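# Prepare the cylindrical grinder for a work order, no grinding

## Task

Without assuming anything about the previous shift's leftovers, get the grinder ready for the work order. Enter the control values that the work order and the machine card call for, run a dressing cycle on the wheel, and adjust gauge_zero until the machine gauge reads the master shaft at its certified diameter. Do not run any grinding cycle. At the end the machine and the bench must both be idle with no alarm, the wheel head at its rest position, nothing left on the centres or rests, the guard shut, and the master shaft back in its cradle.

## Robot and tools

Robot: two six-joint arms, left_arm (on the +y side) and right_arm, each fitted with a two-finger gripper that opens to 140 mm. The fingers can fold. A grip near the fingertips squeezes as commanded. A grip nearer the palm may hold loosely, or may squeeze harder than asked.

Frame: the scene origin is at table-top height, midway between the two bases. +z points up, +x points out over the table, +y points toward left_arm. Image left and right do not match arm names. The grinder is toward -x, behind the bases, with its front facing the arms and its headstock toward -y. end_effector_position is in metres and is the point between the closed pads. It can be a few cm off.

execute_actions takes {"actions": [one action], "cameras": [...]}. An action can contain "rows", "steps", "until", and device keys.
- "rows": up to 15 rows, each applied for one control step (1/30 s). Each row is a single list of 18 numbers in [-1, 1] covering both arms, even if only one arm moves. The order is: left_arm joints 1-6 (shoulder pan, shoulder lift, elbow, wrist 1, wrist 2, wrist 3), then left gripper position, force_limit, speed, then the same nine for right_arm.
- Joint numbers are offsets, not poses. They count from the Joint targets at the moment the call begins. A value of 1.0 equals 1.481 rad for pan and lift, and 2.222 rad for the elbow and wrists. Sending the same offset again moves the joint further. Sending 0 holds the current targets.
- Gripper numbers are absolute commands. position +1 is fully open; the pads meet near -0.8; -1 closes until the fingers hit something. force_limit runs from about 14 N at -1 to 58 N at +1, and a fast close grips harder. speed runs from about 30 mm/s at -1 to 250 mm/s at +1. To leave a gripper unchanged, resend its last three numbers, because 0 is itself a command.
- "steps": 1-450, with a default of 15. After the last row the arm keeps heading to that row's target, so give far moves more steps.
- "until": ends the action early once device fields match, for example {"machine": {"state": "idle"}}. Numbers need a comparison such as [">=", 2]. {"all": {"status": "ended"}} waits until every motion has ended.
- Device keys: machine accepts guard (shut/open), quill (forward/back), page (setup/sizes/readings), register plus value plus write:true in one object, cycle_start, feed_hold, reset, home, gauge, dress, air_blast, and stop. It also accepts a list of up to 8 such objects, run one after another. bench accepts measure:true or stop:true. A single bad value makes the whole call refused.

move takes "target": one 18-number row, or a list of up to 15 rows, in the same layout. Joint numbers are offsets from the current Joint targets; in a list, every row counts from those same targets. Other arguments:
- "speed": rad/s for the joint with the farthest to go, 0.01-3.14, default 0.5.
- "blend": rad of corner rounding.
- "stop_force": 4-120 N; the arm stops when the wrist sensor feels that much push. Use a slow speed with it, and omit it when pulling away from a contact.
- "zero": re-zero the sensor first.
- "blocking": false returns early; then use wait or stop.
The result adds a "move:" line: done, off_target, held, fault, or moving.

Other tools:
- wait(seconds 0-10) lets time pass.
- stop brakes a running move.
- zoom_image(camera, region [x0,y0,x1,y1]) enlarges part of an image. Cameras: cam_low, cam_centres, cam_left_wrist, cam_right_wrist, each 672x504.
- show_instructions shows the reference pages: the work order and the machine card.
- zero_wrist_force(arm) zeroes that arm's wrist sensor.
- finished_scene(scene) ends the scene.

Result lines:
- Joint positions, velocities and targets are per arm, in rad.
- Tool commands; position_measured is in counts: 3 is open, 230 is pads met.
- object_status: 2 means it closed on something, 3 means it reached the position or the pads met.
- Wrist force and torque are in the gripper's own axes.
- machine fields: state (idle/running/done/alarm/busy/held), guard_state, guard_edge, quill_state, entry (how the last write or key was answered), and alarm. The page shown lists registers: setup has program, g54_z, wheel_d, sparkout_s, dress_depth, gauge_at, gauge_zero, stored programs and more; sizes has size_n and aim_n; readings has gauge_d, pos_x and more.
- bench fields: state, message, readings count, and rows no_1 to no_11 in mm (no_6-no_8 are burn-test %).

Suggested order:
1. Read the reference pages and the setup and sizes pages.
2. Write the correct registers.
3. Check the machine: clear any alarm with reset, take the wheel head to rest with home, and remove any shaft left on the centres or rests.
4. With the guard shut and both arms outside the guard, run dress.
5. Open the guard and draw the quill back. Lay the master shaft on the rests with its drive end toward the headstock. Pull the arms out, bring the quill forward, and shut the guard.
6. Run gauge on the chosen seat. Adjust gauge_zero until gauge_d equals the certificate value.
7. Open the guard, draw the quill back, return the master to its cradle, and shut the guard.

Things to avoid:
- Never start cycle_start.
- Any arm or shaft inside the guard's light curtain stops the machine with cell_fault. Do not touch the guard while it moves, because that trips its edge.
- Avoid contact between the two arms.
- Forces near 150 N, or joint torques at their limits, cause a 10 s stop.
- Do not drop shafts or knock anything off the table.
- Keep arms from staying stretched out so the motors do not overheat.

Each tool is called after "Request:" as name(argument=value, ...), one argument or row to a line, values as JSON.

Reference images:

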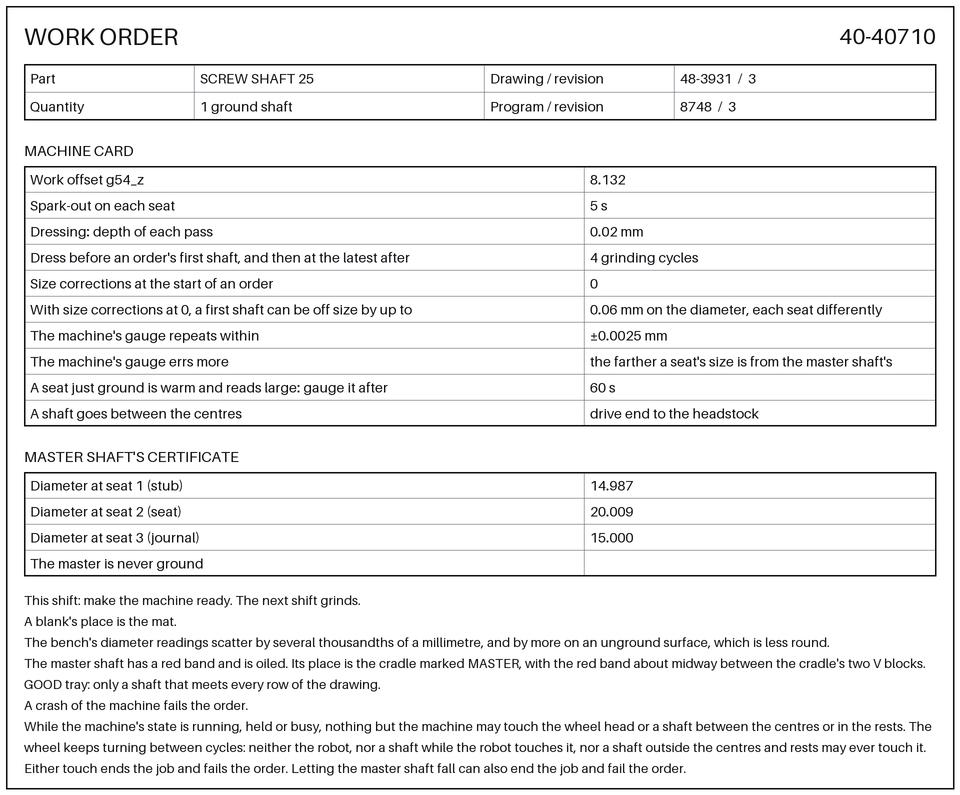

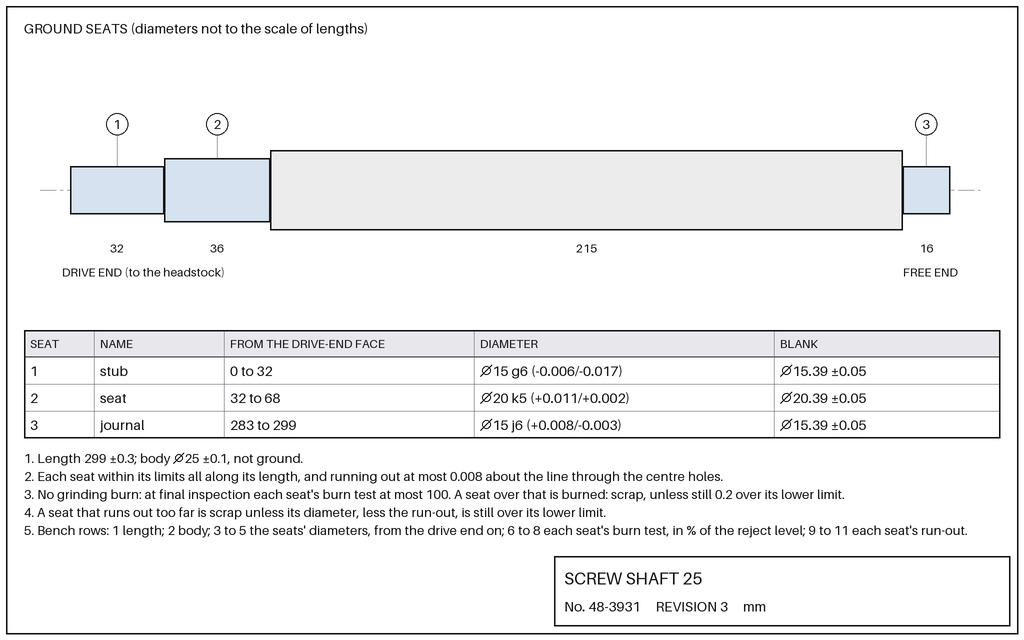

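## Session

Request:
execute_actions(
  actions=[],
)

Scene clock: 0.00 s.
left_arm: end_effector_position=(+0.5404, +0.8455, +0.3037) position_measured=3 object_status=3 end_effector_quat_wxyz=(-0.565, +0.768, +0.173, +0.248) | right_arm: end_effector_position=(+0.3671, -0.1625, +0.1732) position_measured=3 object_status=3 end_effector_quat_wxyz=(-0.031, -0.598, +0.800, +0.041)
Joint positions: left_arm=[-0.266 -1.519 2.415 -2.144 -0.256 2.174] | right_arm=[0.577 -1.631 2.29 -2.164 -1.491 -0.678]
Joint velocities: within noise
Joint torques (N m): no reading
Wrist force (N): no reading
Wrist torque (N m): no reading
Wrist force, peak (N): no reading
Joint targets: left_arm=[-0.266 -1.519 2.415 -2.144 -0.256 2.174] | right_arm=[0.577 -1.631 2.290 -2.164 -1.491 -0.678]
Tool commands: left_gripper/position=+1.0 left_gripper/force_limit=+1.0 left_gripper/speed=+1.0 right_gripper/position=+1.0 right_gripper/force_limit=+1.0 right_gripper/speed=+1.0
machine.setup: program=+8748 g54_z=+8.132 wheel_d=+285.946 sparkout_s=+5.0 dress_depth=+0.020 gauge_at=+1 gauge_zero=+0.119 program_revision=+3 since_dress=+1 stored1_number=+4301 stored1_revision=+6 stored2_number=+9000 stored2_revision=+1 stored3_number=+8748 stored3_revision=+3 stored4_number=+4587 stored4_revision=+2
machine: state=idle guard_state=shut guard_edge=clear quill_state=forward_empty guard_answer=taken quill_answer=taken page=setup entry=no_entry entries=0 alarm=no_alarm idle_s=3600 queue=idle queue_left=0
bench: message=nothing_yet readings=0 no_1=0.000 no_2=0.000 no_3=0.000 no_4=0.000 no_5=0.000 no_6=0 no_7=0 no_8=0 no_9=0.000 no_10=0.000 no_11=0.000

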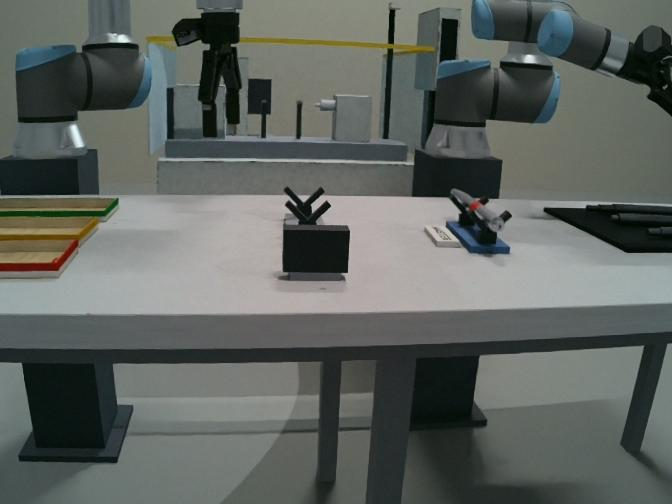

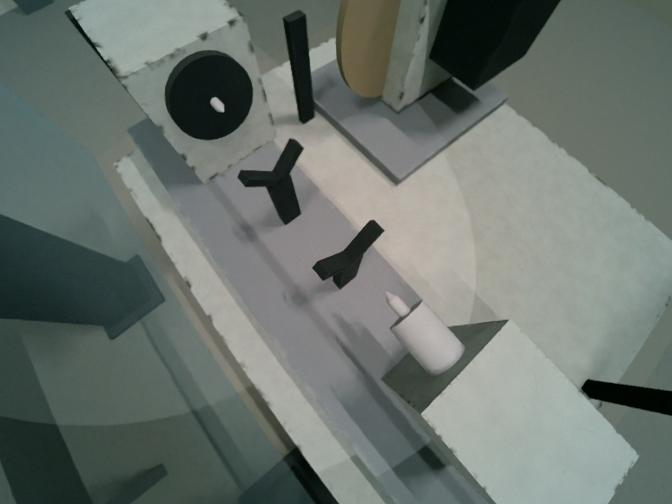

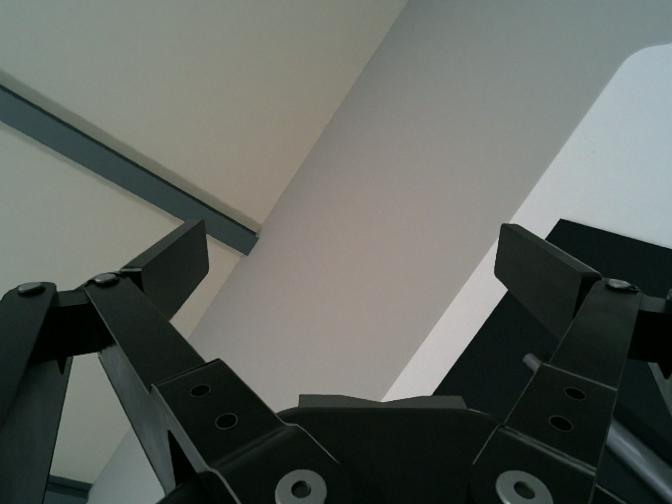

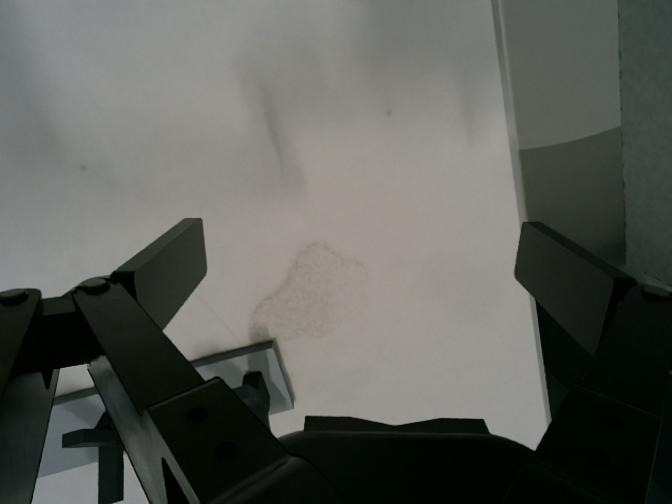

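Request:
execute_actions(
  actions=[
    {"machine":{"page":"sizes"},"steps":5},
  ],
  cameras=[],
)

Request:
execute_actions(
  actions=[
    {"machine":{"page":"readings"},"steps":5},
  ],
  cameras=[],
)

Scene clock: 10.40 s.
left_arm: end_effector_position=(+0.5404, +0.8455, +0.3037) position_measured=3 object_status=3 end_effector_quat_wxyz=(-0.565, +0.768, +0.173, +0.248) | right_arm: end_effector_position=(+0.3671, -0.1625, +0.1732) position_measured=3 object_status=3 end_effector_quat_wxyz=(-0.031, -0.598, +0.800, +0.041)
Joint positions: left_arm=[-0.266 -1.519 2.415 -2.144 -0.256 2.174] | right_arm=[0.577 -1.631 2.29 -2.164 -1.491 -0.678]
Joint torques (N m): left_arm=[2.87 -32.94 -34.94 -4.17 2.46 0.33] | right_arm=[0.57 -38.35 -43.52 -4.77 0.69 -0.3]
Wrist force (N): left_arm=[0.1 0.5 0.2] | right_arm=[-0.7 -0.3 0.0]
Wrist torque (N m): left_arm=[0.09 -0.03 0.00] | right_arm=[-0.07 0.15 0.01]
Wrist force, peak (N): left_arm=[0.5 0.9 -0.5] | right_arm=[-0.7 -0.2 0.9]
Joint targets: left_arm=[-0.266 -1.519 2.415 -2.144 -0.256 2.174] | right_arm=[0.577 -1.631 2.290 -2.164 -1.491 -0.678]
Tool commands: left_gripper/position=+1.0 left_gripper/force_limit=+1.0 left_gripper/speed=+1.0 right_gripper/position=+1.0 right_gripper/force_limit=+1.0 right_gripper/speed=+1.0
machine.sizes: size_1=+0.000 size_2=+0.000 size_3=+0.000 aim_1=+14.989 aim_2=+20.006 aim_3=+15.002
machine: state=idle guard_state=shut guard_edge=clear quill_state=forward_empty guard_answer=taken quill_answer=taken page=sizes entry=no_entry entries=0 alarm=no_alarm idle_s=3610 queue=done queue_left=0
bench: message=nothing_yet readings=0 no_1=0.000 no_2=0.000 no_3=0.000 no_4=0.000 no_5=0.000 no_6=0 no_7=0 no_8=0 no_9=0.000 no_10=0.000 no_11=0.000
No camera images: "cameras" was empty.

Scene clock: 10.77 s.
left_arm: end_effector_position=(+0.5404, +0.8455, +0.3037) position_measured=3 object_status=3 end_effector_quat_wxyz=(-0.565, +0.768, +0.173, +0.248) | right_arm: end_effector_position=(+0.3671, -0.1625, +0.1732) position_measured=3 object_status=3 end_effector_quat_wxyz=(-0.031, -0.598, +0.800, +0.041)
Joint positions: left_arm=[-0.266 -1.519 2.415 -2.144 -0.256 2.174] | right_arm=[0.577 -1.631 2.29 -2.164 -1.491 -0.678]
Joint torques (N m): left_arm=[0.81 -33.39 -35.07 -3.83 2.35 0.58] | right_arm=[-0.4 -36.21 -44.32 -4.84 0.95 -1.22]
Wrist force (N): left_arm=[0.4 0.1 -0.3] | right_arm=[-0.6 -0.4 0.0]
Wrist torque (N m): left_arm=[0.01 -0.11 0.00] | right_arm=[-0.08 0.14 0.01]
Wrist force, peak (N): left_arm=[0.9 0.6 -0.4] | right_arm=[-0.8 -0.3 0.0]
Joint targets: left_arm=[-0.266 -1.519 2.415 -2.144 -0.256 2.174] | right_arm=[0.577 -1.631 2.290 -2.164 -1.491 -0.678]
Tool commands: left_gripper/position=+1.0 left_gripper/force_limit=+1.0 left_gripper/speed=+1.0 right_gripper/position=+1.0 right_gripper/force_limit=+1.0 right_gripper/speed=+1.0
machine.readings: gauge_d=+0.000 gauge_d_1=+0.000 gauge_d_2=+0.000 gauge_d_3=+0.000 pos_x=+0.000 pos_z=+0.000 load_peak=+0.0 cycles=+0
machine: state=idle guard_state=shut guard_edge=clear quill_state=forward_empty guard_answer=taken quill_answer=taken page=readings entry=no_entry entries=0 alarm=no_alarm idle_s=3611 queue=done queue_left=0
bench: message=nothing_yet readings=0 no_1=0.000 no_2=0.000 no_3=0.000 no_4=0.000 no_5=0.000 no_6=0 no_7=0 no_8=0 no_9=0.000 no_10=0.000 no_11=0.000
No camera images: "cameras" was empty.

Request:
execute_actions(
  actions=[
    {"machine":[{"dress":true},{"air_blast":true}],"steps":450,"until":{"machine":{"queue":["!=","running"]}}},
  ],
  cameras=["cam_centres"],
)

Scene clock: 31.23 s.
left_arm: end_effector_position=(+0.5404, +0.8455, +0.3037) position_measured=3 object_status=3 end_effector_quat_wxyz=(-0.565, +0.768, +0.173, +0.248) | right_arm: end_effector_position=(+0.3671, -0.1625, +0.1732) position_measured=3 object_status=3 end_effector_quat_wxyz=(-0.031, -0.598, +0.800, +0.041)
Joint positions: left_arm=[-0.266 -1.519 2.415 -2.144 -0.256 2.174] | right_arm=[0.577 -1.631 2.29 -2.164 -1.491 -0.678]
Joint torques (N m): left_arm=[2.09 -35.06 -34.75 -3.76 2.09 0.09] | right_arm=[-1 -36.38 -45.7 -4.78 0.69 -0.91]
Wrist force (N): left_arm=[-0.1 0.7 -0.7] | right_arm=[-0.5 -0.4 0.2]
Wrist torque (N m): left_arm=[0.14 0.03 0.00] | right_arm=[-0.08 0.13 0.00]
Wrist force, peak (N): left_arm=[0.6 1.0 -0.7] | right_arm=[-0.2 -1.1 0.5]
Joint targets: left_arm=[-0.266 -1.519 2.415 -2.144 -0.256 2.174] | right_arm=[0.577 -1.631 2.290 -2.164 -1.491 -0.678]
Tool commands: left_gripper/position=+1.0 left_gripper/force_limit=+1.0 left_gripper/speed=+1.0 right_gripper/position=+1.0 right_gripper/force_limit=+1.0 right_gripper/speed=+1.0
machine.readings: gauge_d=+0.000 gauge_d_1=+0.000 gauge_d_2=+0.000 gauge_d_3=+0.000 pos_x=+0.000 pos_z=-80.000 load_peak=+0.0 cycles=+0
machine: state=running guard_state=shut guard_edge=clear quill_state=forward_empty guard_answer=taken quill_answer=taken page=readings entry=taken entries=1 alarm=no_alarm idle_s=3631 queue=running queue_left=1
bench: message=nothing_yet readings=0 no_1=0.000 no_2=0.000 no_3=0.000 no_4=0.000 no_5=0.000 no_6=0 no_7=0 no_8=0 no_9=0.000 no_10=0.000 no_11=0.000
Images, in order (width x height): cam_centres 672x504.

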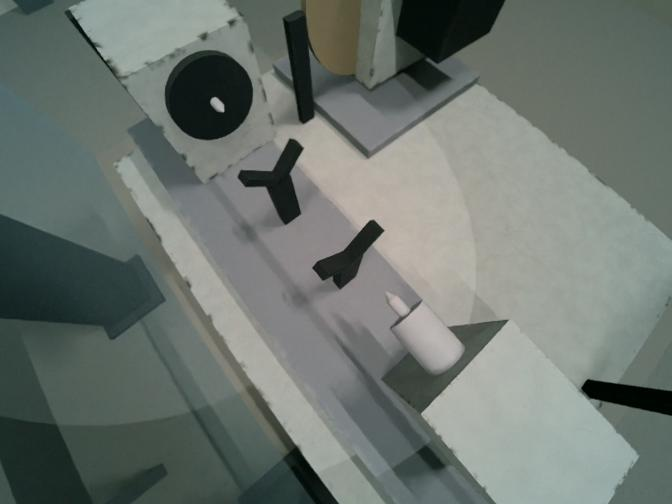

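Request:
execute_actions(
  actions=[
    {"steps":450,"until":{"machine":{"queue":["!=","running"]}}},
  ],
  cameras=[],
)

Scene clock: 95.93 s.
left_arm: end_effector_position=(+0.5404, +0.8455, +0.3037) position_measured=3 object_status=3 end_effector_quat_wxyz=(-0.565, +0.768, +0.173, +0.248) | right_arm: end_effector_position=(+0.3671, -0.1625, +0.1732) position_measured=3 object_status=3 end_effector_quat_wxyz=(-0.031, -0.598, +0.800, +0.041)
Joint positions: left_arm=[-0.266 -1.519 2.415 -2.144 -0.256 2.174] | right_arm=[0.577 -1.631 2.29 -2.164 -1.491 -0.678]
Joint torques (N m): left_arm=[2.25 -33.4 -34.4 -2.67 2.49 -0.08] | right_arm=[1.99 -35.94 -44.34 -4.95 1.12 -2.1]
Wrist force (N): left_arm=[-0.5 0.2 -0.4] | right_arm=[-0.3 -0.1 0.1]
Wrist torque (N m): left_arm=[0.04 0.11 0.00] | right_arm=[-0.01 0.08 -0.01]
Wrist force, peak (N): left_arm=[0.4 1.2 -0.4] | right_arm=[-0.6 -0.9 0.6]
Joint targets: left_arm=[-0.266 -1.519 2.415 -2.144 -0.256 2.174] | right_arm=[0.577 -1.631 2.290 -2.164 -1.491 -0.678]
Tool commands: left_gripper/position=+1.0 left_gripper/force_limit=+1.0 left_gripper/speed=+1.0 right_gripper/position=+1.0 right_gripper/force_limit=+1.0 right_gripper/speed=+1.0
machine.readings: gauge_d=+0.000 gauge_d_1=+0.000 gauge_d_2=+0.000 gauge_d_3=+0.000 pos_x=+0.000 pos_z=+0.000 load_peak=+0.0 cycles=+0
machine: state=idle guard_state=shut guard_edge=clear quill_state=forward_empty guard_answer=taken quill_answer=taken page=readings entry=taken entries=2 alarm=no_alarm idle_s=3695 queue=done queue_left=0
bench: message=nothing_yet readings=0 no_1=0.000 no_2=0.000 no_3=0.000 no_4=0.000 no_5=0.000 no_6=0 no_7=0 no_8=0 no_9=0.000 no_10=0.000 no_11=0.000
No camera images: "cameras" was empty.

Request:
execute_actions(
  actions=[
    {"machine":[{"page":"setup"},{"quill":"back"},{"guard":"open"}],"steps":240,"until":{"machine":{"queue":["!=","running"]}}},
  ],
  cameras=["cam_centres","cam_low"],
)

Scene clock: 105.23 s.
left_arm: end_effector_position=(+0.5404, +0.8455, +0.3037) position_measured=3 object_status=3 end_effector_quat_wxyz=(-0.565, +0.768, +0.173, +0.248) | right_arm: end_effector_position=(+0.3671, -0.1625, +0.1732) position_measured=3 object_status=3 end_effector_quat_wxyz=(-0.031, -0.598, +0.800, +0.041)
Joint positions: left_arm=[-0.266 -1.519 2.415 -2.144 -0.256 2.174] | right_arm=[0.577 -1.631 2.29 -2.164 -1.491 -0.678]
Joint torques (N m): left_arm=[1.82 -33.42 -34.9 -2.97 2.45 -0.02] | right_arm=[0.81 -37.96 -44.16 -5.17 0.81 -2.26]
Wrist force (N): left_arm=[0.9 0.5 0.0] | right_arm=[-0.1 -0.1 0.3]
Wrist torque (N m): left_arm=[0.13 -0.19 0.00] | right_arm=[-0.04 0.03 0.00]
Wrist force, peak (N): left_arm=[0.8 0.9 -0.5] | right_arm=[-0.8 -0.6 0.5]
Joint targets: left_arm=[-0.266 -1.519 2.415 -2.144 -0.256 2.174] | right_arm=[0.577 -1.631 2.290 -2.164 -1.491 -0.678]
Tool commands: left_gripper/position=+1.0 left_gripper/force_limit=+1.0 left_gripper/speed=+1.0 right_gripper/position=+1.0 right_gripper/force_limit=+1.0 right_gripper/speed=+1.0
machine.setup: program=+8748 g54_z=+8.132 wheel_d=+285.866 sparkout_s=+5.0 dress_depth=+0.020 gauge_at=+1 gauge_zero=+0.119 program_revision=+3 since_dress=+0 stored1_number=+4301 stored1_revision=+6 stored2_number=+9000 stored2_revision=+1 stored3_number=+8748 stored3_revision=+3 stored4_number=+4587 stored4_revision=+2
machine: state=idle guard_state=open guard_edge=clear quill_state=back guard_answer=taken quill_answer=taken page=setup entry=taken entries=2 alarm=no_alarm idle_s=3704 queue=done queue_left=0
bench: message=nothing_yet readings=0 no_1=0.000 no_2=0.000 no_3=0.000 no_4=0.000 no_5=0.000 no_6=0 no_7=0 no_8=0 no_9=0.000 no_10=0.000 no_11=0.000
Images, in order (width x height): cam_low 672x504, cam_centres 672x504.

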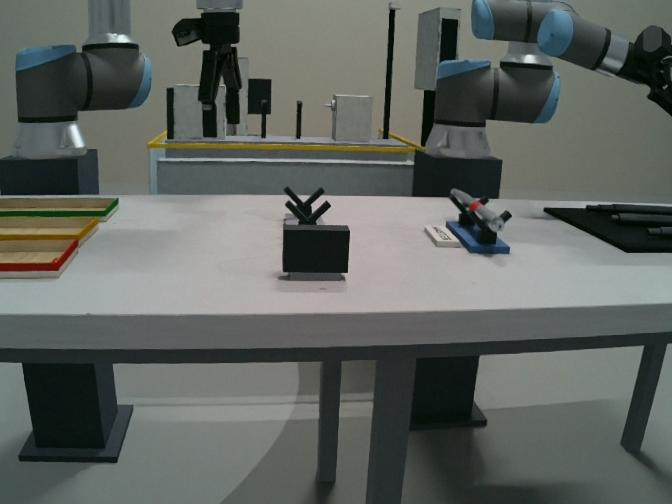

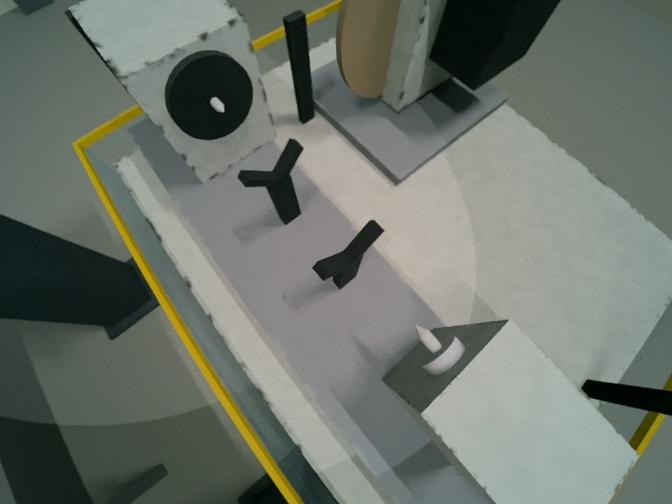

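Request:
zoom_image(
  camera="cam_low",
  region=[400, 160, 540, 265],
)

Request:
zoom_image(
  camera="cam_low",
  region=[140, 50, 440, 200],
)

Request:
zoom_image(
  camera="cam_centres",
  region=[120, 20, 520, 420],
)

Scaled by 3.600 from the camera's 672x504 image, which has a finer 960x720 frame.

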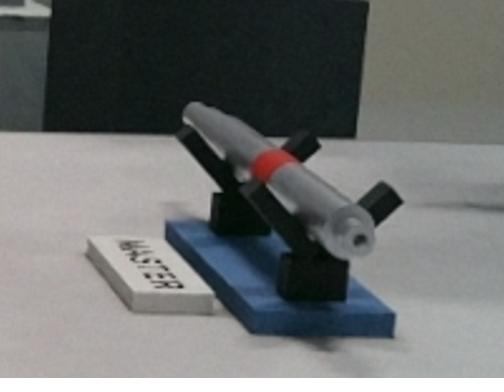

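Scaled by 1.680 from the camera's 672x504 image, which has a finer 960x720 frame.

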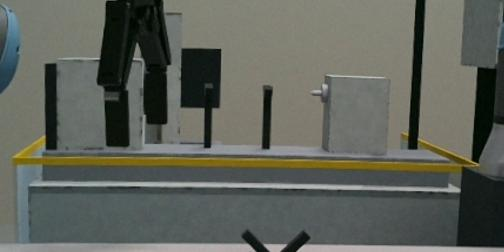

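Scaled by 1.260 from the camera's 672x504 image, which has a finer 960x720 frame.

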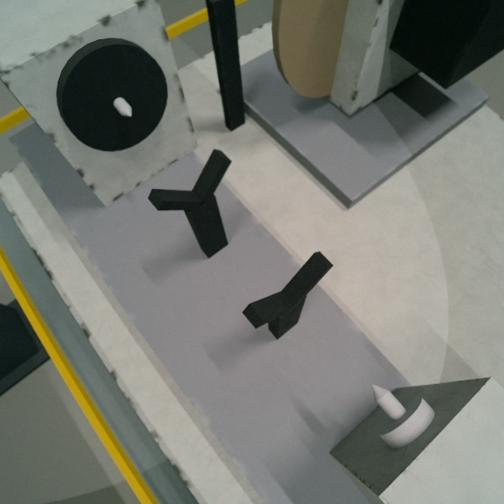

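Request:
move(
  target=[-0.307,-0.2654,-0.1517,0.1832,-0.5917,0.1076,1,1,1,0,0,0,0,0,0,1,1,1],
  speed=0.8,
  cameras=["cam_left_wrist","cam_low"],
)

Scene clock: 143.30 s.
left_arm: end_effector_position=(+0.4199, +0.3005, +0.4003) position_measured=3 object_status=3 end_effector_quat_wxyz=(+0.000, +1.000, +0.000, +0.000) | right_arm: end_effector_position=(+0.3671, -0.1625, +0.1732) position_measured=3 object_status=3 end_effector_quat_wxyz=(-0.031, -0.598, +0.800, +0.041)
Joint positions: left_arm=[-0.721 -1.912 2.078 -1.737 -1.571 2.413] | right_arm=[0.577 -1.631 2.29 -2.164 -1.491 -0.678]
Joint torques (N m): left_arm=[-4.73 -27.03 -49.36 -7.1 -3.75 0.39] | right_arm=[1.38 -37.15 -45.49 -5.12 1.38 -2.84]
Wrist force (N): left_arm=[1.0 -0.3 0.1] | right_arm=[-0.3 -0.2 -0.2]
Wrist torque (N m): left_arm=[-0.16 -0.40 -0.01] | right_arm=[-0.05 0.08 0.00]
Wrist force, peak (N): left_arm=[-0.9 2.8 -2.8] | right_arm=[-0.4 -0.7 1.0]
Joint targets: left_arm=[-0.721 -1.912 2.078 -1.737 -1.571 2.413] | right_arm=[0.577 -1.631 2.290 -2.164 -1.491 -0.678]
machine.setup: program=+8748 g54_z=+8.132 wheel_d=+285.866 sparkout_s=+5.0 dress_depth=+0.020 gauge_at=+1 gauge_zero=+0.119 program_revision=+3 since_dress=+0 stored1_number=+4301 stored1_revision=+6 stored2_number=+9000 stored2_revision=+1 stored3_number=+8748 stored3_revision=+3 stored4_number=+4587 stored4_revision=+2
machine: state=idle guard_state=open guard_edge=clear quill_state=back guard_answer=taken quill_answer=taken page=setup entry=taken entries=2 alarm=no_alarm idle_s=3742 queue=done queue_left=0
bench: message=nothing_yet readings=0 no_1=0.000 no_2=0.000 no_3=0.000 no_4=0.000 no_5=0.000 no_6=0 no_7=0 no_8=0 no_9=0.000 no_10=0.000 no_11=0.000
move: done
Images, in order (width x height): cam_low 672x504, cam_left_wrist 672x504.

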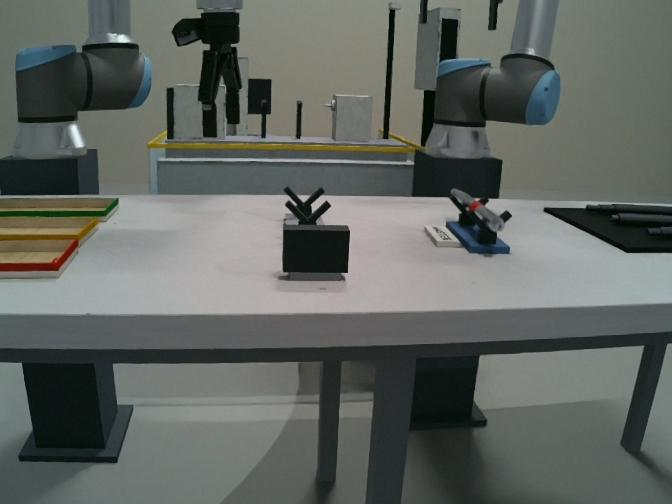

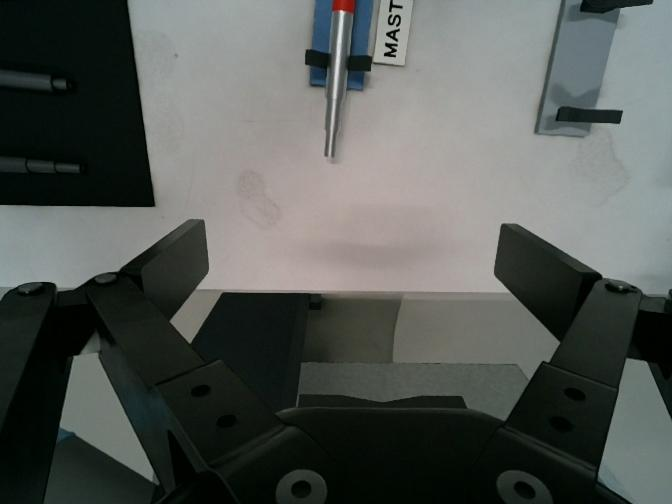

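Request:
move(
  target=[0.1315,0.223,-0.0793,-0.0692,0,0.1347,1,1,1,0,0,0,0,0,0,1,1,1],
  speed=0.8,
  cameras=["cam_left_wrist","cam_low"],
)

Scene clock: 161.27 s.
left_arm: end_effector_position=(+0.5997, +0.3054, +0.3502) position_measured=3 object_status=3 end_effector_quat_wxyz=(+0.000, +0.999, -0.052, +0.000) | right_arm: end_effector_position=(+0.3671, -0.1625, +0.1732) position_measured=3 object_status=3 end_effector_quat_wxyz=(-0.031, -0.598, +0.800, +0.041)
Joint positions: left_arm=[-0.526 -1.582 1.902 -1.891 -1.571 2.712] | right_arm=[0.577 -1.631 2.29 -2.164 -1.491 -0.678]
Joint torques (N m): left_arm=[18.19 -28.59 -56.58 -4.66 -1.37 1.9] | right_arm=[0.59 -37.7 -44.83 -5.39 1.22 -3.26]
Wrist force (N): left_arm=[0.7 0.5 -0.4] | right_arm=[-0.4 -0.2 0.1]
Wrist torque (N m): left_arm=[-0.05 -0.39 -0.28] | right_arm=[-0.04 0.10 0.00]
Wrist force, peak (N): left_arm=[6.2 -0.5 2.4] | right_arm=[-1.1 -0.4 0.7]
Joint targets: left_arm=[-0.526 -1.582 1.902 -1.891 -1.571 2.712] | right_arm=[0.577 -1.631 2.290 -2.164 -1.491 -0.678]
machine.setup: program=+8748 g54_z=+8.132 wheel_d=+285.866 sparkout_s=+5.0 dress_depth=+0.020 gauge_at=+1 gauge_zero=+0.119 program_revision=+3 since_dress=+0 stored1_number=+4301 stored1_revision=+6 stored2_number=+9000 stored2_revision=+1 stored3_number=+8748 stored3_revision=+3 stored4_number=+4587 stored4_revision=+2
machine: state=idle guard_state=open guard_edge=clear quill_state=back guard_answer=taken quill_answer=taken page=setup entry=taken entries=2 alarm=no_alarm idle_s=3760 queue=done queue_left=0
bench: message=nothing_yet readings=0 no_1=0.000 no_2=0.000 no_3=0.000 no_4=0.000 no_5=0.000 no_6=0 no_7=0 no_8=0 no_9=0.000 no_10=0.000 no_11=0.000
move: done
Images, in order (width x height): cam_low 672x504, cam_left_wrist 672x504.

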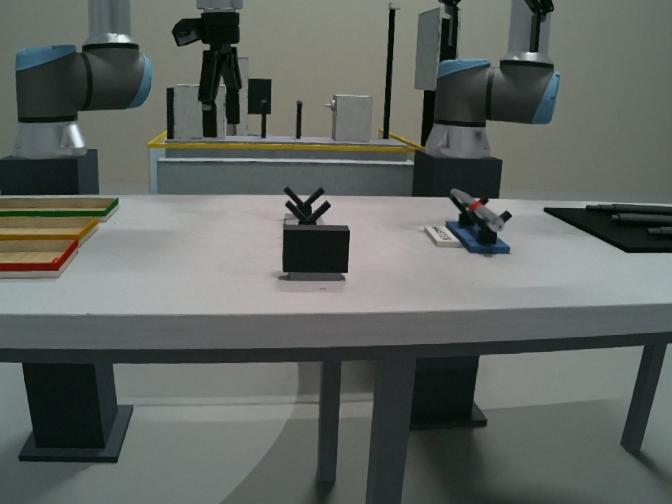

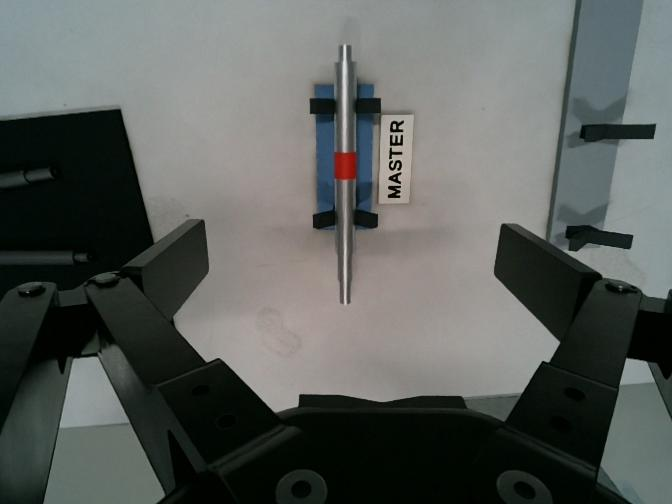

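Request:
move(
  target=[-0.0125,0.0943,0.1046,-0.1674,0,-0.0135,-0.08,1,-0.5,0,0,0,0,0,0,1,1,1],
  speed=0.5,
  cameras=["cam_left_wrist","cam_low"],
)

Scene clock: 187.47 s.
left_arm: end_effector_position=(+0.5817, +0.3023, +0.1604) position_measured=139 object_status=0 end_effector_quat_wxyz=(+0.000, +0.999, -0.047, +0.000) | right_arm: end_effector_position=(+0.3671, -0.1625, +0.1732) position_measured=3 object_status=3 end_effector_quat_wxyz=(-0.031, -0.598, +0.800, +0.041)
Joint positions: left_arm=[-0.544 -1.443 2.134 -2.263 -1.571 2.682] | right_arm=[0.577 -1.631 2.29 -2.164 -1.491 -0.678]
Joint torques (N m): left_arm=[15.12 -38.45 -31.02 -9.07 1.93 2.42] | right_arm=[0.01 -35.77 -45.14 -5.25 1.53 -3.33]
Wrist force (N): left_arm=[1.1 0.3 -0.1] | right_arm=[-0.5 -0.4 0.4]
Wrist torque (N m): left_arm=[-0.10 -0.47 -0.12] | right_arm=[-0.09 0.12 -0.01]
Wrist force, peak (N): left_arm=[1.3 -0.4 -5.0] | right_arm=[-1.1 -0.3 0.6]
Joint targets: left_arm=[-0.544 -1.442 2.135 -2.263 -1.571 2.682] | right_arm=[0.577 -1.631 2.290 -2.164 -1.491 -0.678]
machine.setup: program=+8748 g54_z=+8.132 wheel_d=+285.866 sparkout_s=+5.0 dress_depth=+0.020 gauge_at=+1 gauge_zero=+0.119 program_revision=+3 since_dress=+0 stored1_number=+4301 stored1_revision=+6 stored2_number=+9000 stored2_revision=+1 stored3_number=+8748 stored3_revision=+3 stored4_number=+4587 stored4_revision=+2
machine: state=idle guard_state=open guard_edge=clear quill_state=back guard_answer=taken quill_answer=taken page=setup entry=taken entries=2 alarm=no_alarm idle_s=3786 queue=done queue_left=0
bench: message=nothing_yet readings=0 no_1=0.000 no_2=0.000 no_3=0.000 no_4=0.000 no_5=0.000 no_6=0 no_7=0 no_8=0 no_9=0.000 no_10=0.000 no_11=0.000
move: done
Images, in order (width x height): cam_low 672x504, cam_left_wrist 672x504.

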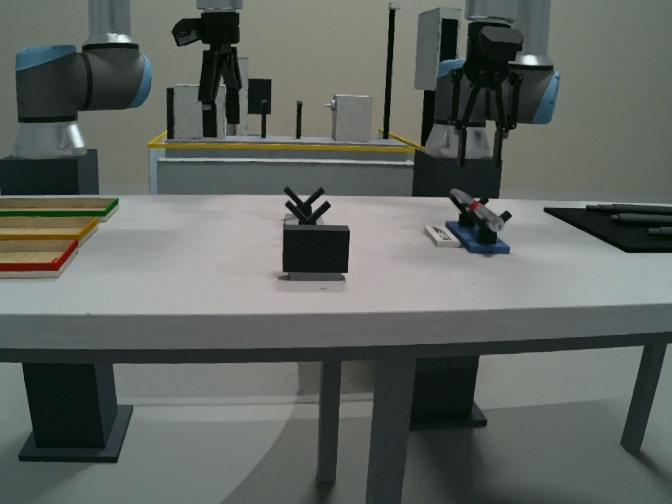

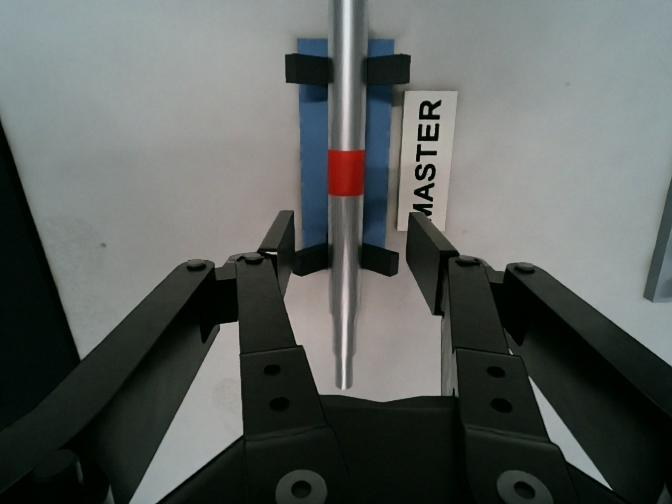

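Request:
move(
  target=[0.0017,0.0705,0.0215,-0.0685,0,0.0013,-0.08,1,-0.5,0,0,0,0,0,0,1,1,1],
  speed=0.12,
  stop_force=12,
  cameras=["cam_left_wrist","cam_low"],
)

Scene clock: 206.30 s.
left_arm: end_effector_position=(+0.5843, +0.3027, +0.0863) position_measured=139 object_status=3 end_effector_quat_wxyz=(+0.000, +0.999, -0.047, +0.000) | right_arm: end_effector_position=(+0.3671, -0.1625, +0.1732) position_measured=3 object_status=3 end_effector_quat_wxyz=(-0.031, -0.598, +0.800, +0.041)
Joint positions: left_arm=[-0.542 -1.338 2.182 -2.415 -1.571 2.685] | right_arm=[0.577 -1.631 2.29 -2.164 -1.491 -0.678]
Joint torques (N m): left_arm=[8 -66.89 -48.74 -0.05 1.88 -0.36] | right_arm=[0.42 -36.92 -44.43 -5.43 1.39 -3.11]
Wrist force (N): left_arm=[1.0 0.1 -0.1] | right_arm=[-0.3 -0.1 0.5]
Wrist torque (N m): left_arm=[-0.12 -0.43 -0.41] | right_arm=[0.00 0.08 0.00]
Wrist force, peak (N): left_arm=[1.7 0.7 -0.3] | right_arm=[-0.9 -0.7 0.6]
Joint targets: left_arm=[-0.542 -1.338 2.182 -2.415 -1.571 2.685] | right_arm=[0.577 -1.631 2.290 -2.164 -1.491 -0.678]
machine.setup: program=+8748 g54_z=+8.132 wheel_d=+285.866 sparkout_s=+5.0 dress_depth=+0.020 gauge_at=+1 gauge_zero=+0.119 program_revision=+3 since_dress=+0 stored1_number=+4301 stored1_revision=+6 stored2_number=+9000 stored2_revision=+1 stored3_number=+8748 stored3_revision=+3 stored4_number=+4587 stored4_revision=+2
machine: state=idle guard_state=open guard_edge=clear quill_state=back guard_answer=taken quill_answer=taken page=setup entry=taken entries=2 alarm=no_alarm idle_s=3804 queue=done queue_left=0
bench: message=nothing_yet readings=0 no_1=0.000 no_2=0.000 no_3=0.000 no_4=0.000 no_5=0.000 no_6=0 no_7=0 no_8=0 no_9=0.000 no_10=0.000 no_11=0.000
move: done
Images, in order (width x height): cam_low 672x504, cam_left_wrist 672x504.

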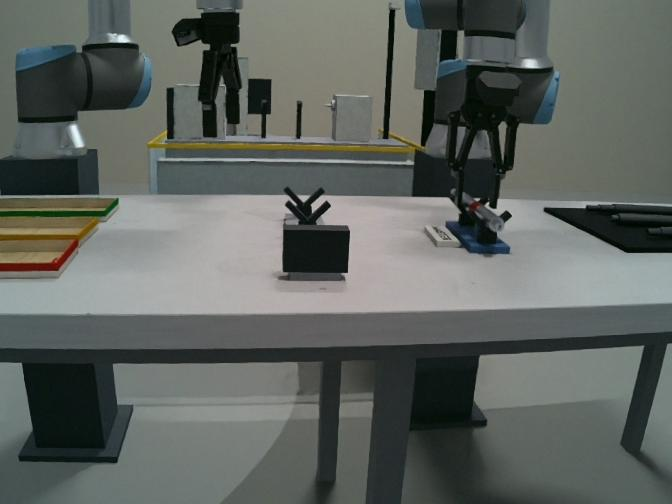

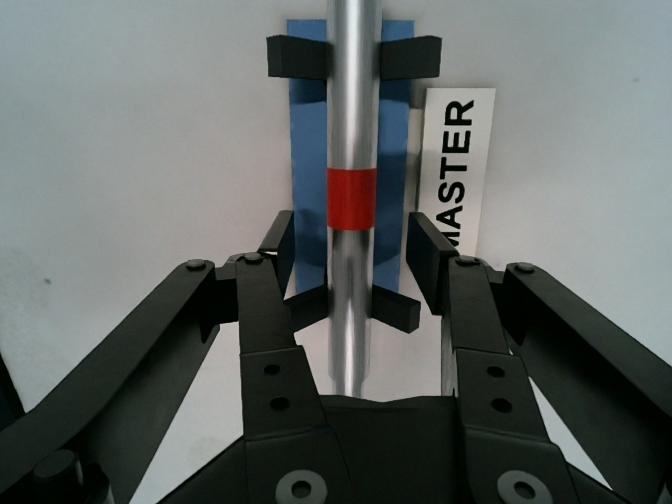

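Request:
execute_actions(
  actions=[
    {"rows":[[0,0,0,0,0,0,-1,1,-1,0,0,0,0,0,0,1,1,1]],"steps":110},
  ],
  cameras=["cam_left_wrist"],
)

Scene clock: 215.50 s.
left_arm: end_effector_position=(+0.5843, +0.3027, +0.0863) position_measured=197 object_status=2 end_effector_quat_wxyz=(+0.000, +0.999, -0.047, +0.000) | right_arm: end_effector_position=(+0.3671, -0.1625, +0.1732) position_measured=3 object_status=3 end_effector_quat_wxyz=(-0.031, -0.598, +0.800, +0.041)
Joint positions: left_arm=[-0.542 -1.338 2.182 -2.415 -1.571 2.685] | right_arm=[0.577 -1.631 2.29 -2.164 -1.491 -0.678]
Joint torques (N m): left_arm=[-7.3 -31.9 -30.09 -6.95 -0.87 0.61] | right_arm=[-0.11 -36.85 -44.5 -5.81 1.22 -3.23]
Wrist force (N): left_arm=[-3.7 -6.1 -16.9] | right_arm=[-0.4 -0.1 0.8]
Wrist torque (N m): left_arm=[0.09 -0.51 -1.10] | right_arm=[-0.01 0.10 0.00]
Wrist force, peak (N): left_arm=[-3.4 -6.1 -18.3] | right_arm=[-1.2 -0.2 0.7]
Joint targets: left_arm=[-0.542 -1.338 2.182 -2.415 -1.571 2.685] | right_arm=[0.577 -1.631 2.290 -2.164 -1.491 -0.678]
machine.setup: program=+8748 g54_z=+8.132 wheel_d=+285.866 sparkout_s=+5.0 dress_depth=+0.020 gauge_at=+1 gauge_zero=+0.119 program_revision=+3 since_dress=+0 stored1_number=+4301 stored1_revision=+6 stored2_number=+9000 stored2_revision=+1 stored3_number=+8748 stored3_revision=+3 stored4_number=+4587 stored4_revision=+2
machine: state=idle guard_state=open guard_edge=clear quill_state=back guard_answer=taken quill_answer=taken page=setup entry=taken entries=2 alarm=no_alarm idle_s=3813 queue=done queue_left=0
bench: message=nothing_yet readings=0 no_1=0.000 no_2=0.000 no_3=0.000 no_4=0.000 no_5=0.000 no_6=0 no_7=0 no_8=0 no_9=0.000 no_10=0.000 no_11=0.000
Images, in order (width x height): cam_left_wrist 672x504.

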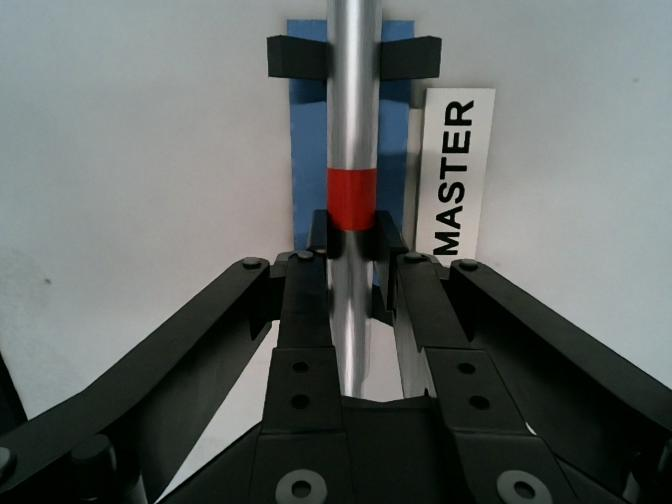

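Request:
move(
  target=[0,-0.0197,-0.0056,0.0187,0,0,-1,1,-1,0,0,0,0,0,0,1,1,1],
  speed=0.05,
  cameras=["cam_left_wrist","cam_low"],
)

Scene clock: 248.97 s.
left_arm: end_effector_position=(+0.5844, +0.3026, +0.1065) position_measured=197 object_status=2 end_effector_quat_wxyz=(+0.000, +0.999, -0.047, +0.000) | right_arm: end_effector_position=(+0.3671, -0.1625, +0.1732) position_measured=3 object_status=3 end_effector_quat_wxyz=(-0.031, -0.598, +0.800, +0.041)
Joint positions: left_arm=[-0.542 -1.367 2.17 -2.373 -1.571 2.685] | right_arm=[0.577 -1.631 2.29 -2.164 -1.491 -0.678]
Joint torques (N m): left_arm=[-3.95 -41.81 -40.8 -10.06 2.77 1.8] | right_arm=[-0.68 -37.07 -45.92 -5.65 1.59 -3.28]
Wrist force (N): left_arm=[0.9 0.7 9.4] | right_arm=[-0.7 -0.4 0.7]
Wrist torque (N m): left_arm=[0.01 -0.39 -0.39] | right_arm=[-0.11 0.16 0.00]
Wrist force, peak (N): left_arm=[-4.0 -6.3 -18.6] | right_arm=[-1.1 -0.8 0.8]
Joint targets: left_arm=[-0.542 -1.367 2.170 -2.374 -1.571 2.685] | right_arm=[0.577 -1.631 2.290 -2.164 -1.491 -0.678]
machine.setup: program=+8748 g54_z=+8.132 wheel_d=+285.866 sparkout_s=+5.0 dress_depth=+0.020 gauge_at=+1 gauge_zero=+0.119 program_revision=+3 since_dress=+0 stored1_number=+4301 stored1_revision=+6 stored2_number=+9000 stored2_revision=+1 stored3_number=+8748 stored3_revision=+3 stored4_number=+4587 stored4_revision=+2
machine: state=idle guard_state=open guard_edge=clear quill_state=back guard_answer=taken quill_answer=taken page=setup entry=taken entries=2 alarm=no_alarm idle_s=3846 queue=done queue_left=0
bench: message=nothing_yet readings=0 no_1=0.000 no_2=0.000 no_3=0.000 no_4=0.000 no_5=0.000 no_6=0 no_7=0 no_8=0 no_9=0.000 no_10=0.000 no_11=0.000
move: done
Images, in order (width x height): cam_low 672x504, cam_left_wrist 672x504.

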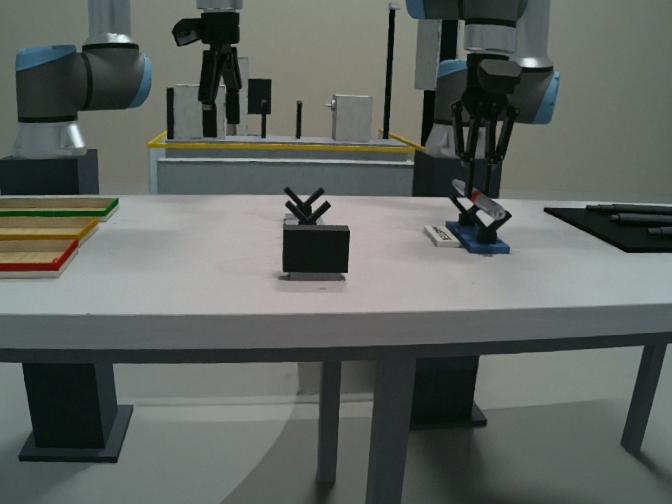

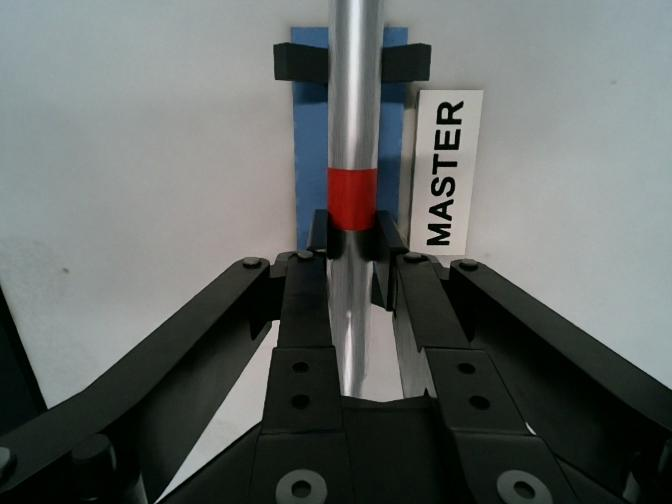

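Request:
move(
  target=[
    [0,-0.4725,-0.0417,0.3567,0,0,-1,1,-1,0,0,0,0,0,0,1,1,1],
    [-0.6126,-0.4848,-0.0576,0.3807,0,-0.7826,-1,1,-1,0,0,0,0,0,0,1,1,1],
  ],
  speed=[0.3,0.5],
  blend=[0.1,0],
  cameras=["cam_left_wrist","cam_low"],
)

Scene clock: 289.03 s.
left_arm: end_effector_position=(+0.1640, +0.1219, +0.4757) position_measured=197 object_status=2 end_effector_quat_wxyz=(+0.000, +0.933, +0.361, +0.000) | right_arm: end_effector_position=(+0.3671, -0.1625, +0.1732) position_measured=3 object_status=3 end_effector_quat_wxyz=(-0.031, -0.598, +0.800, +0.041)
Joint positions: left_arm=[-1.449 -2.085 2.042 -1.528 -1.571 0.947] | right_arm=[0.577 -1.631 2.29 -2.164 -1.491 -0.678]
Joint torques (N m): left_arm=[-9.14 -15.89 -60.41 -6.59 -2.31 -1.58] | right_arm=[1.13 -34.73 -45.31 -5.49 1.82 -3.39]
Wrist force (N): left_arm=[1.1 0.9 9.2] | right_arm=[-0.7 0.0 0.4]
Wrist torque (N m): left_arm=[0.08 -0.43 -0.23] | right_arm=[0.01 0.16 -0.01]
Wrist force, peak (N): left_arm=[1.0 0.6 14.5] | right_arm=[-0.7 -0.7 0.9]
Joint targets: left_arm=[-1.449 -2.085 2.042 -1.528 -1.571 0.946] | right_arm=[0.577 -1.631 2.290 -2.164 -1.491 -0.678]
machine.setup: program=+8748 g54_z=+8.132 wheel_d=+285.866 sparkout_s=+5.0 dress_depth=+0.020 gauge_at=+1 gauge_zero=+0.119 program_revision=+3 since_dress=+0 stored1_number=+4301 stored1_revision=+6 stored2_number=+9000 stored2_revision=+1 stored3_number=+8748 stored3_revision=+3 stored4_number=+4587 stored4_revision=+2
machine: state=idle guard_state=open guard_edge=clear quill_state=back guard_answer=taken quill_answer=taken page=setup entry=taken entries=2 alarm=no_alarm idle_s=3886 queue=done queue_left=0
bench: message=nothing_yet readings=0 no_1=0.000 no_2=0.000 no_3=0.000 no_4=0.000 no_5=0.000 no_6=0 no_7=0 no_8=0 no_9=0.000 no_10=0.000 no_11=0.000
move: done
Images, in order (width x height): cam_low 672x504, cam_left_wrist 672x504.

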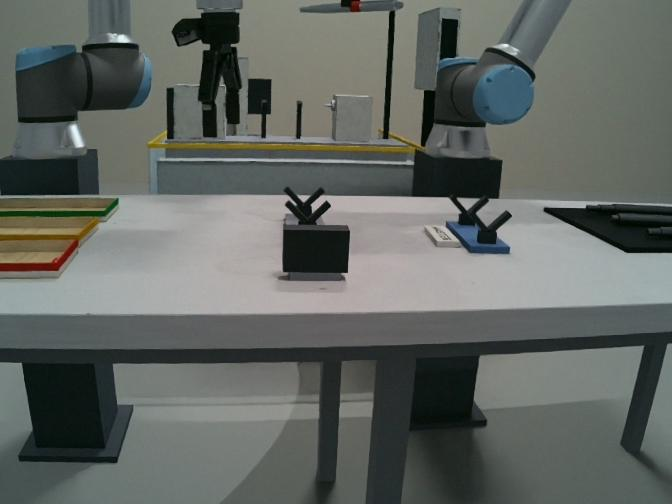

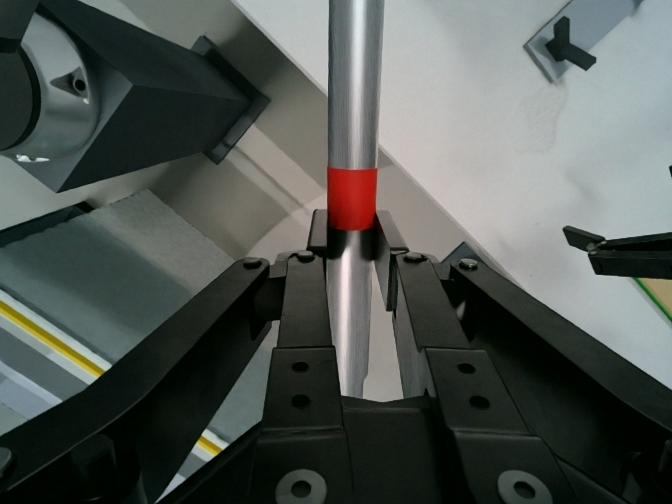

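Request:
move(
  target=[-0.6126,-0.0123,-0.0158,0.0240,0,-0.7828,-1,1,-1,0,0,0,0,0,0,1,1,1],
  speed=0.5,
  cameras=["cam_left_wrist","cam_low","cam_centres"],
)

Scene clock: 298.80 s.
left_arm: end_effector_position=(-0.2004, +0.1002, +0.5005) position_measured=197 object_status=2 end_effector_quat_wxyz=(+0.000, +0.708, +0.707, +0.000) end_effector_velocity=(+0.000, +0.000, +0.000) end_effector_angular_velocity=(-0.001, +0.001, +0.005) | right_arm: end_effector_position=(+0.3671, -0.1625, +0.1732) position_measured=3 object_status=3 end_effector_quat_wxyz=(-0.031, -0.598, +0.800, +0.041)
Joint positions: left_arm=[-2.357 -2.104 2.007 -1.474 -1.571 -0.793] | right_arm=[0.577 -1.631 2.29 -2.164 -1.491 -0.678]
Joint velocities: left_arm=[0 -0.001 0 -0.001 0 -0.005] | right_arm=[within noise]
Joint torques (N m): left_arm=[-10.6 -17.2 -60.58 -6.43 -2.89 -1.82] | right_arm=[0.7 -39.5 -45.13 -5.8 1.84 -3]
Wrist force (N): left_arm=[0.7 0.4 10.3] | right_arm=[-0.4 -0.3 0.7]
Wrist torque (N m): left_arm=[-0.03 -0.30 -0.21] | right_arm=[-0.06 0.10 0.00]
Wrist force, peak (N): left_arm=[3.5 1.8 10.3] | right_arm=[-0.9 -0.8 0.6]
Joint targets: left_arm=[-2.357 -2.104 2.007 -1.475 -1.571 -0.793] | right_arm=[0.577 -1.631 2.290 -2.164 -1.491 -0.678]
machine.setup: program=+8748 g54_z=+8.132 wheel_d=+285.866 sparkout_s=+5.0 dress_depth=+0.020 gauge_at=+1 gauge_zero=+0.119 program_revision=+3 since_dress=+0 stored1_number=+4301 stored1_revision=+6 stored2_number=+9000 stored2_revision=+1 stored3_number=+8748 stored3_revision=+3 stored4_number=+4587 stored4_revision=+2
machine: state=idle guard_state=open guard_edge=clear quill_state=back guard_answer=taken quill_answer=taken page=setup entry=taken entries=2 alarm=no_alarm idle_s=3896 queue=done queue_left=0
bench: message=nothing_yet readings=0 no_1=0.000 no_2=0.000 no_3=0.000 no_4=0.000 no_5=0.000 no_6=0 no_7=0 no_8=0 no_9=0.000 no_10=0.000 no_11=0.000
move: done
Images, in order (width x height): cam_low 672x504, cam_centres 672x504, cam_left_wrist 672x504.

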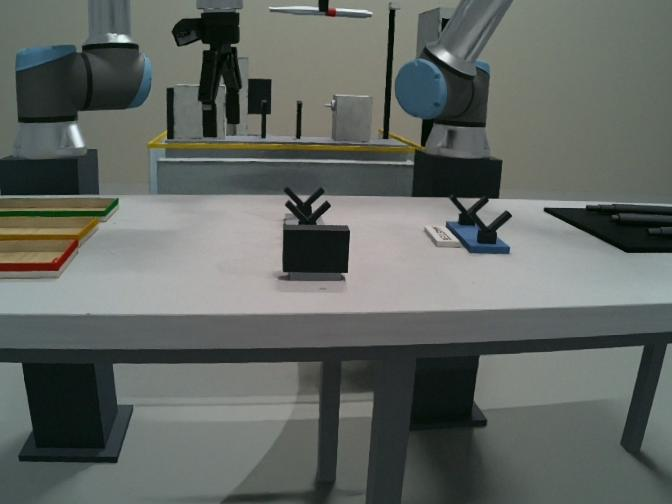

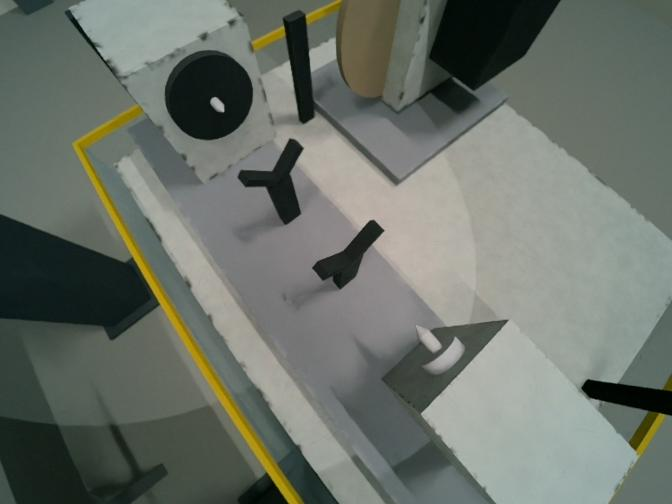

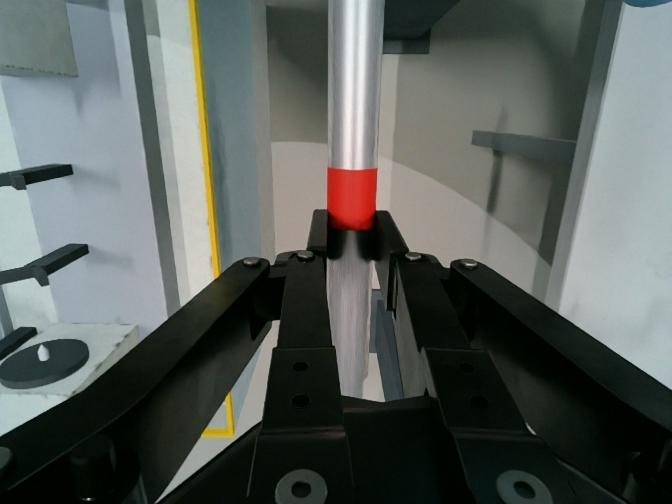

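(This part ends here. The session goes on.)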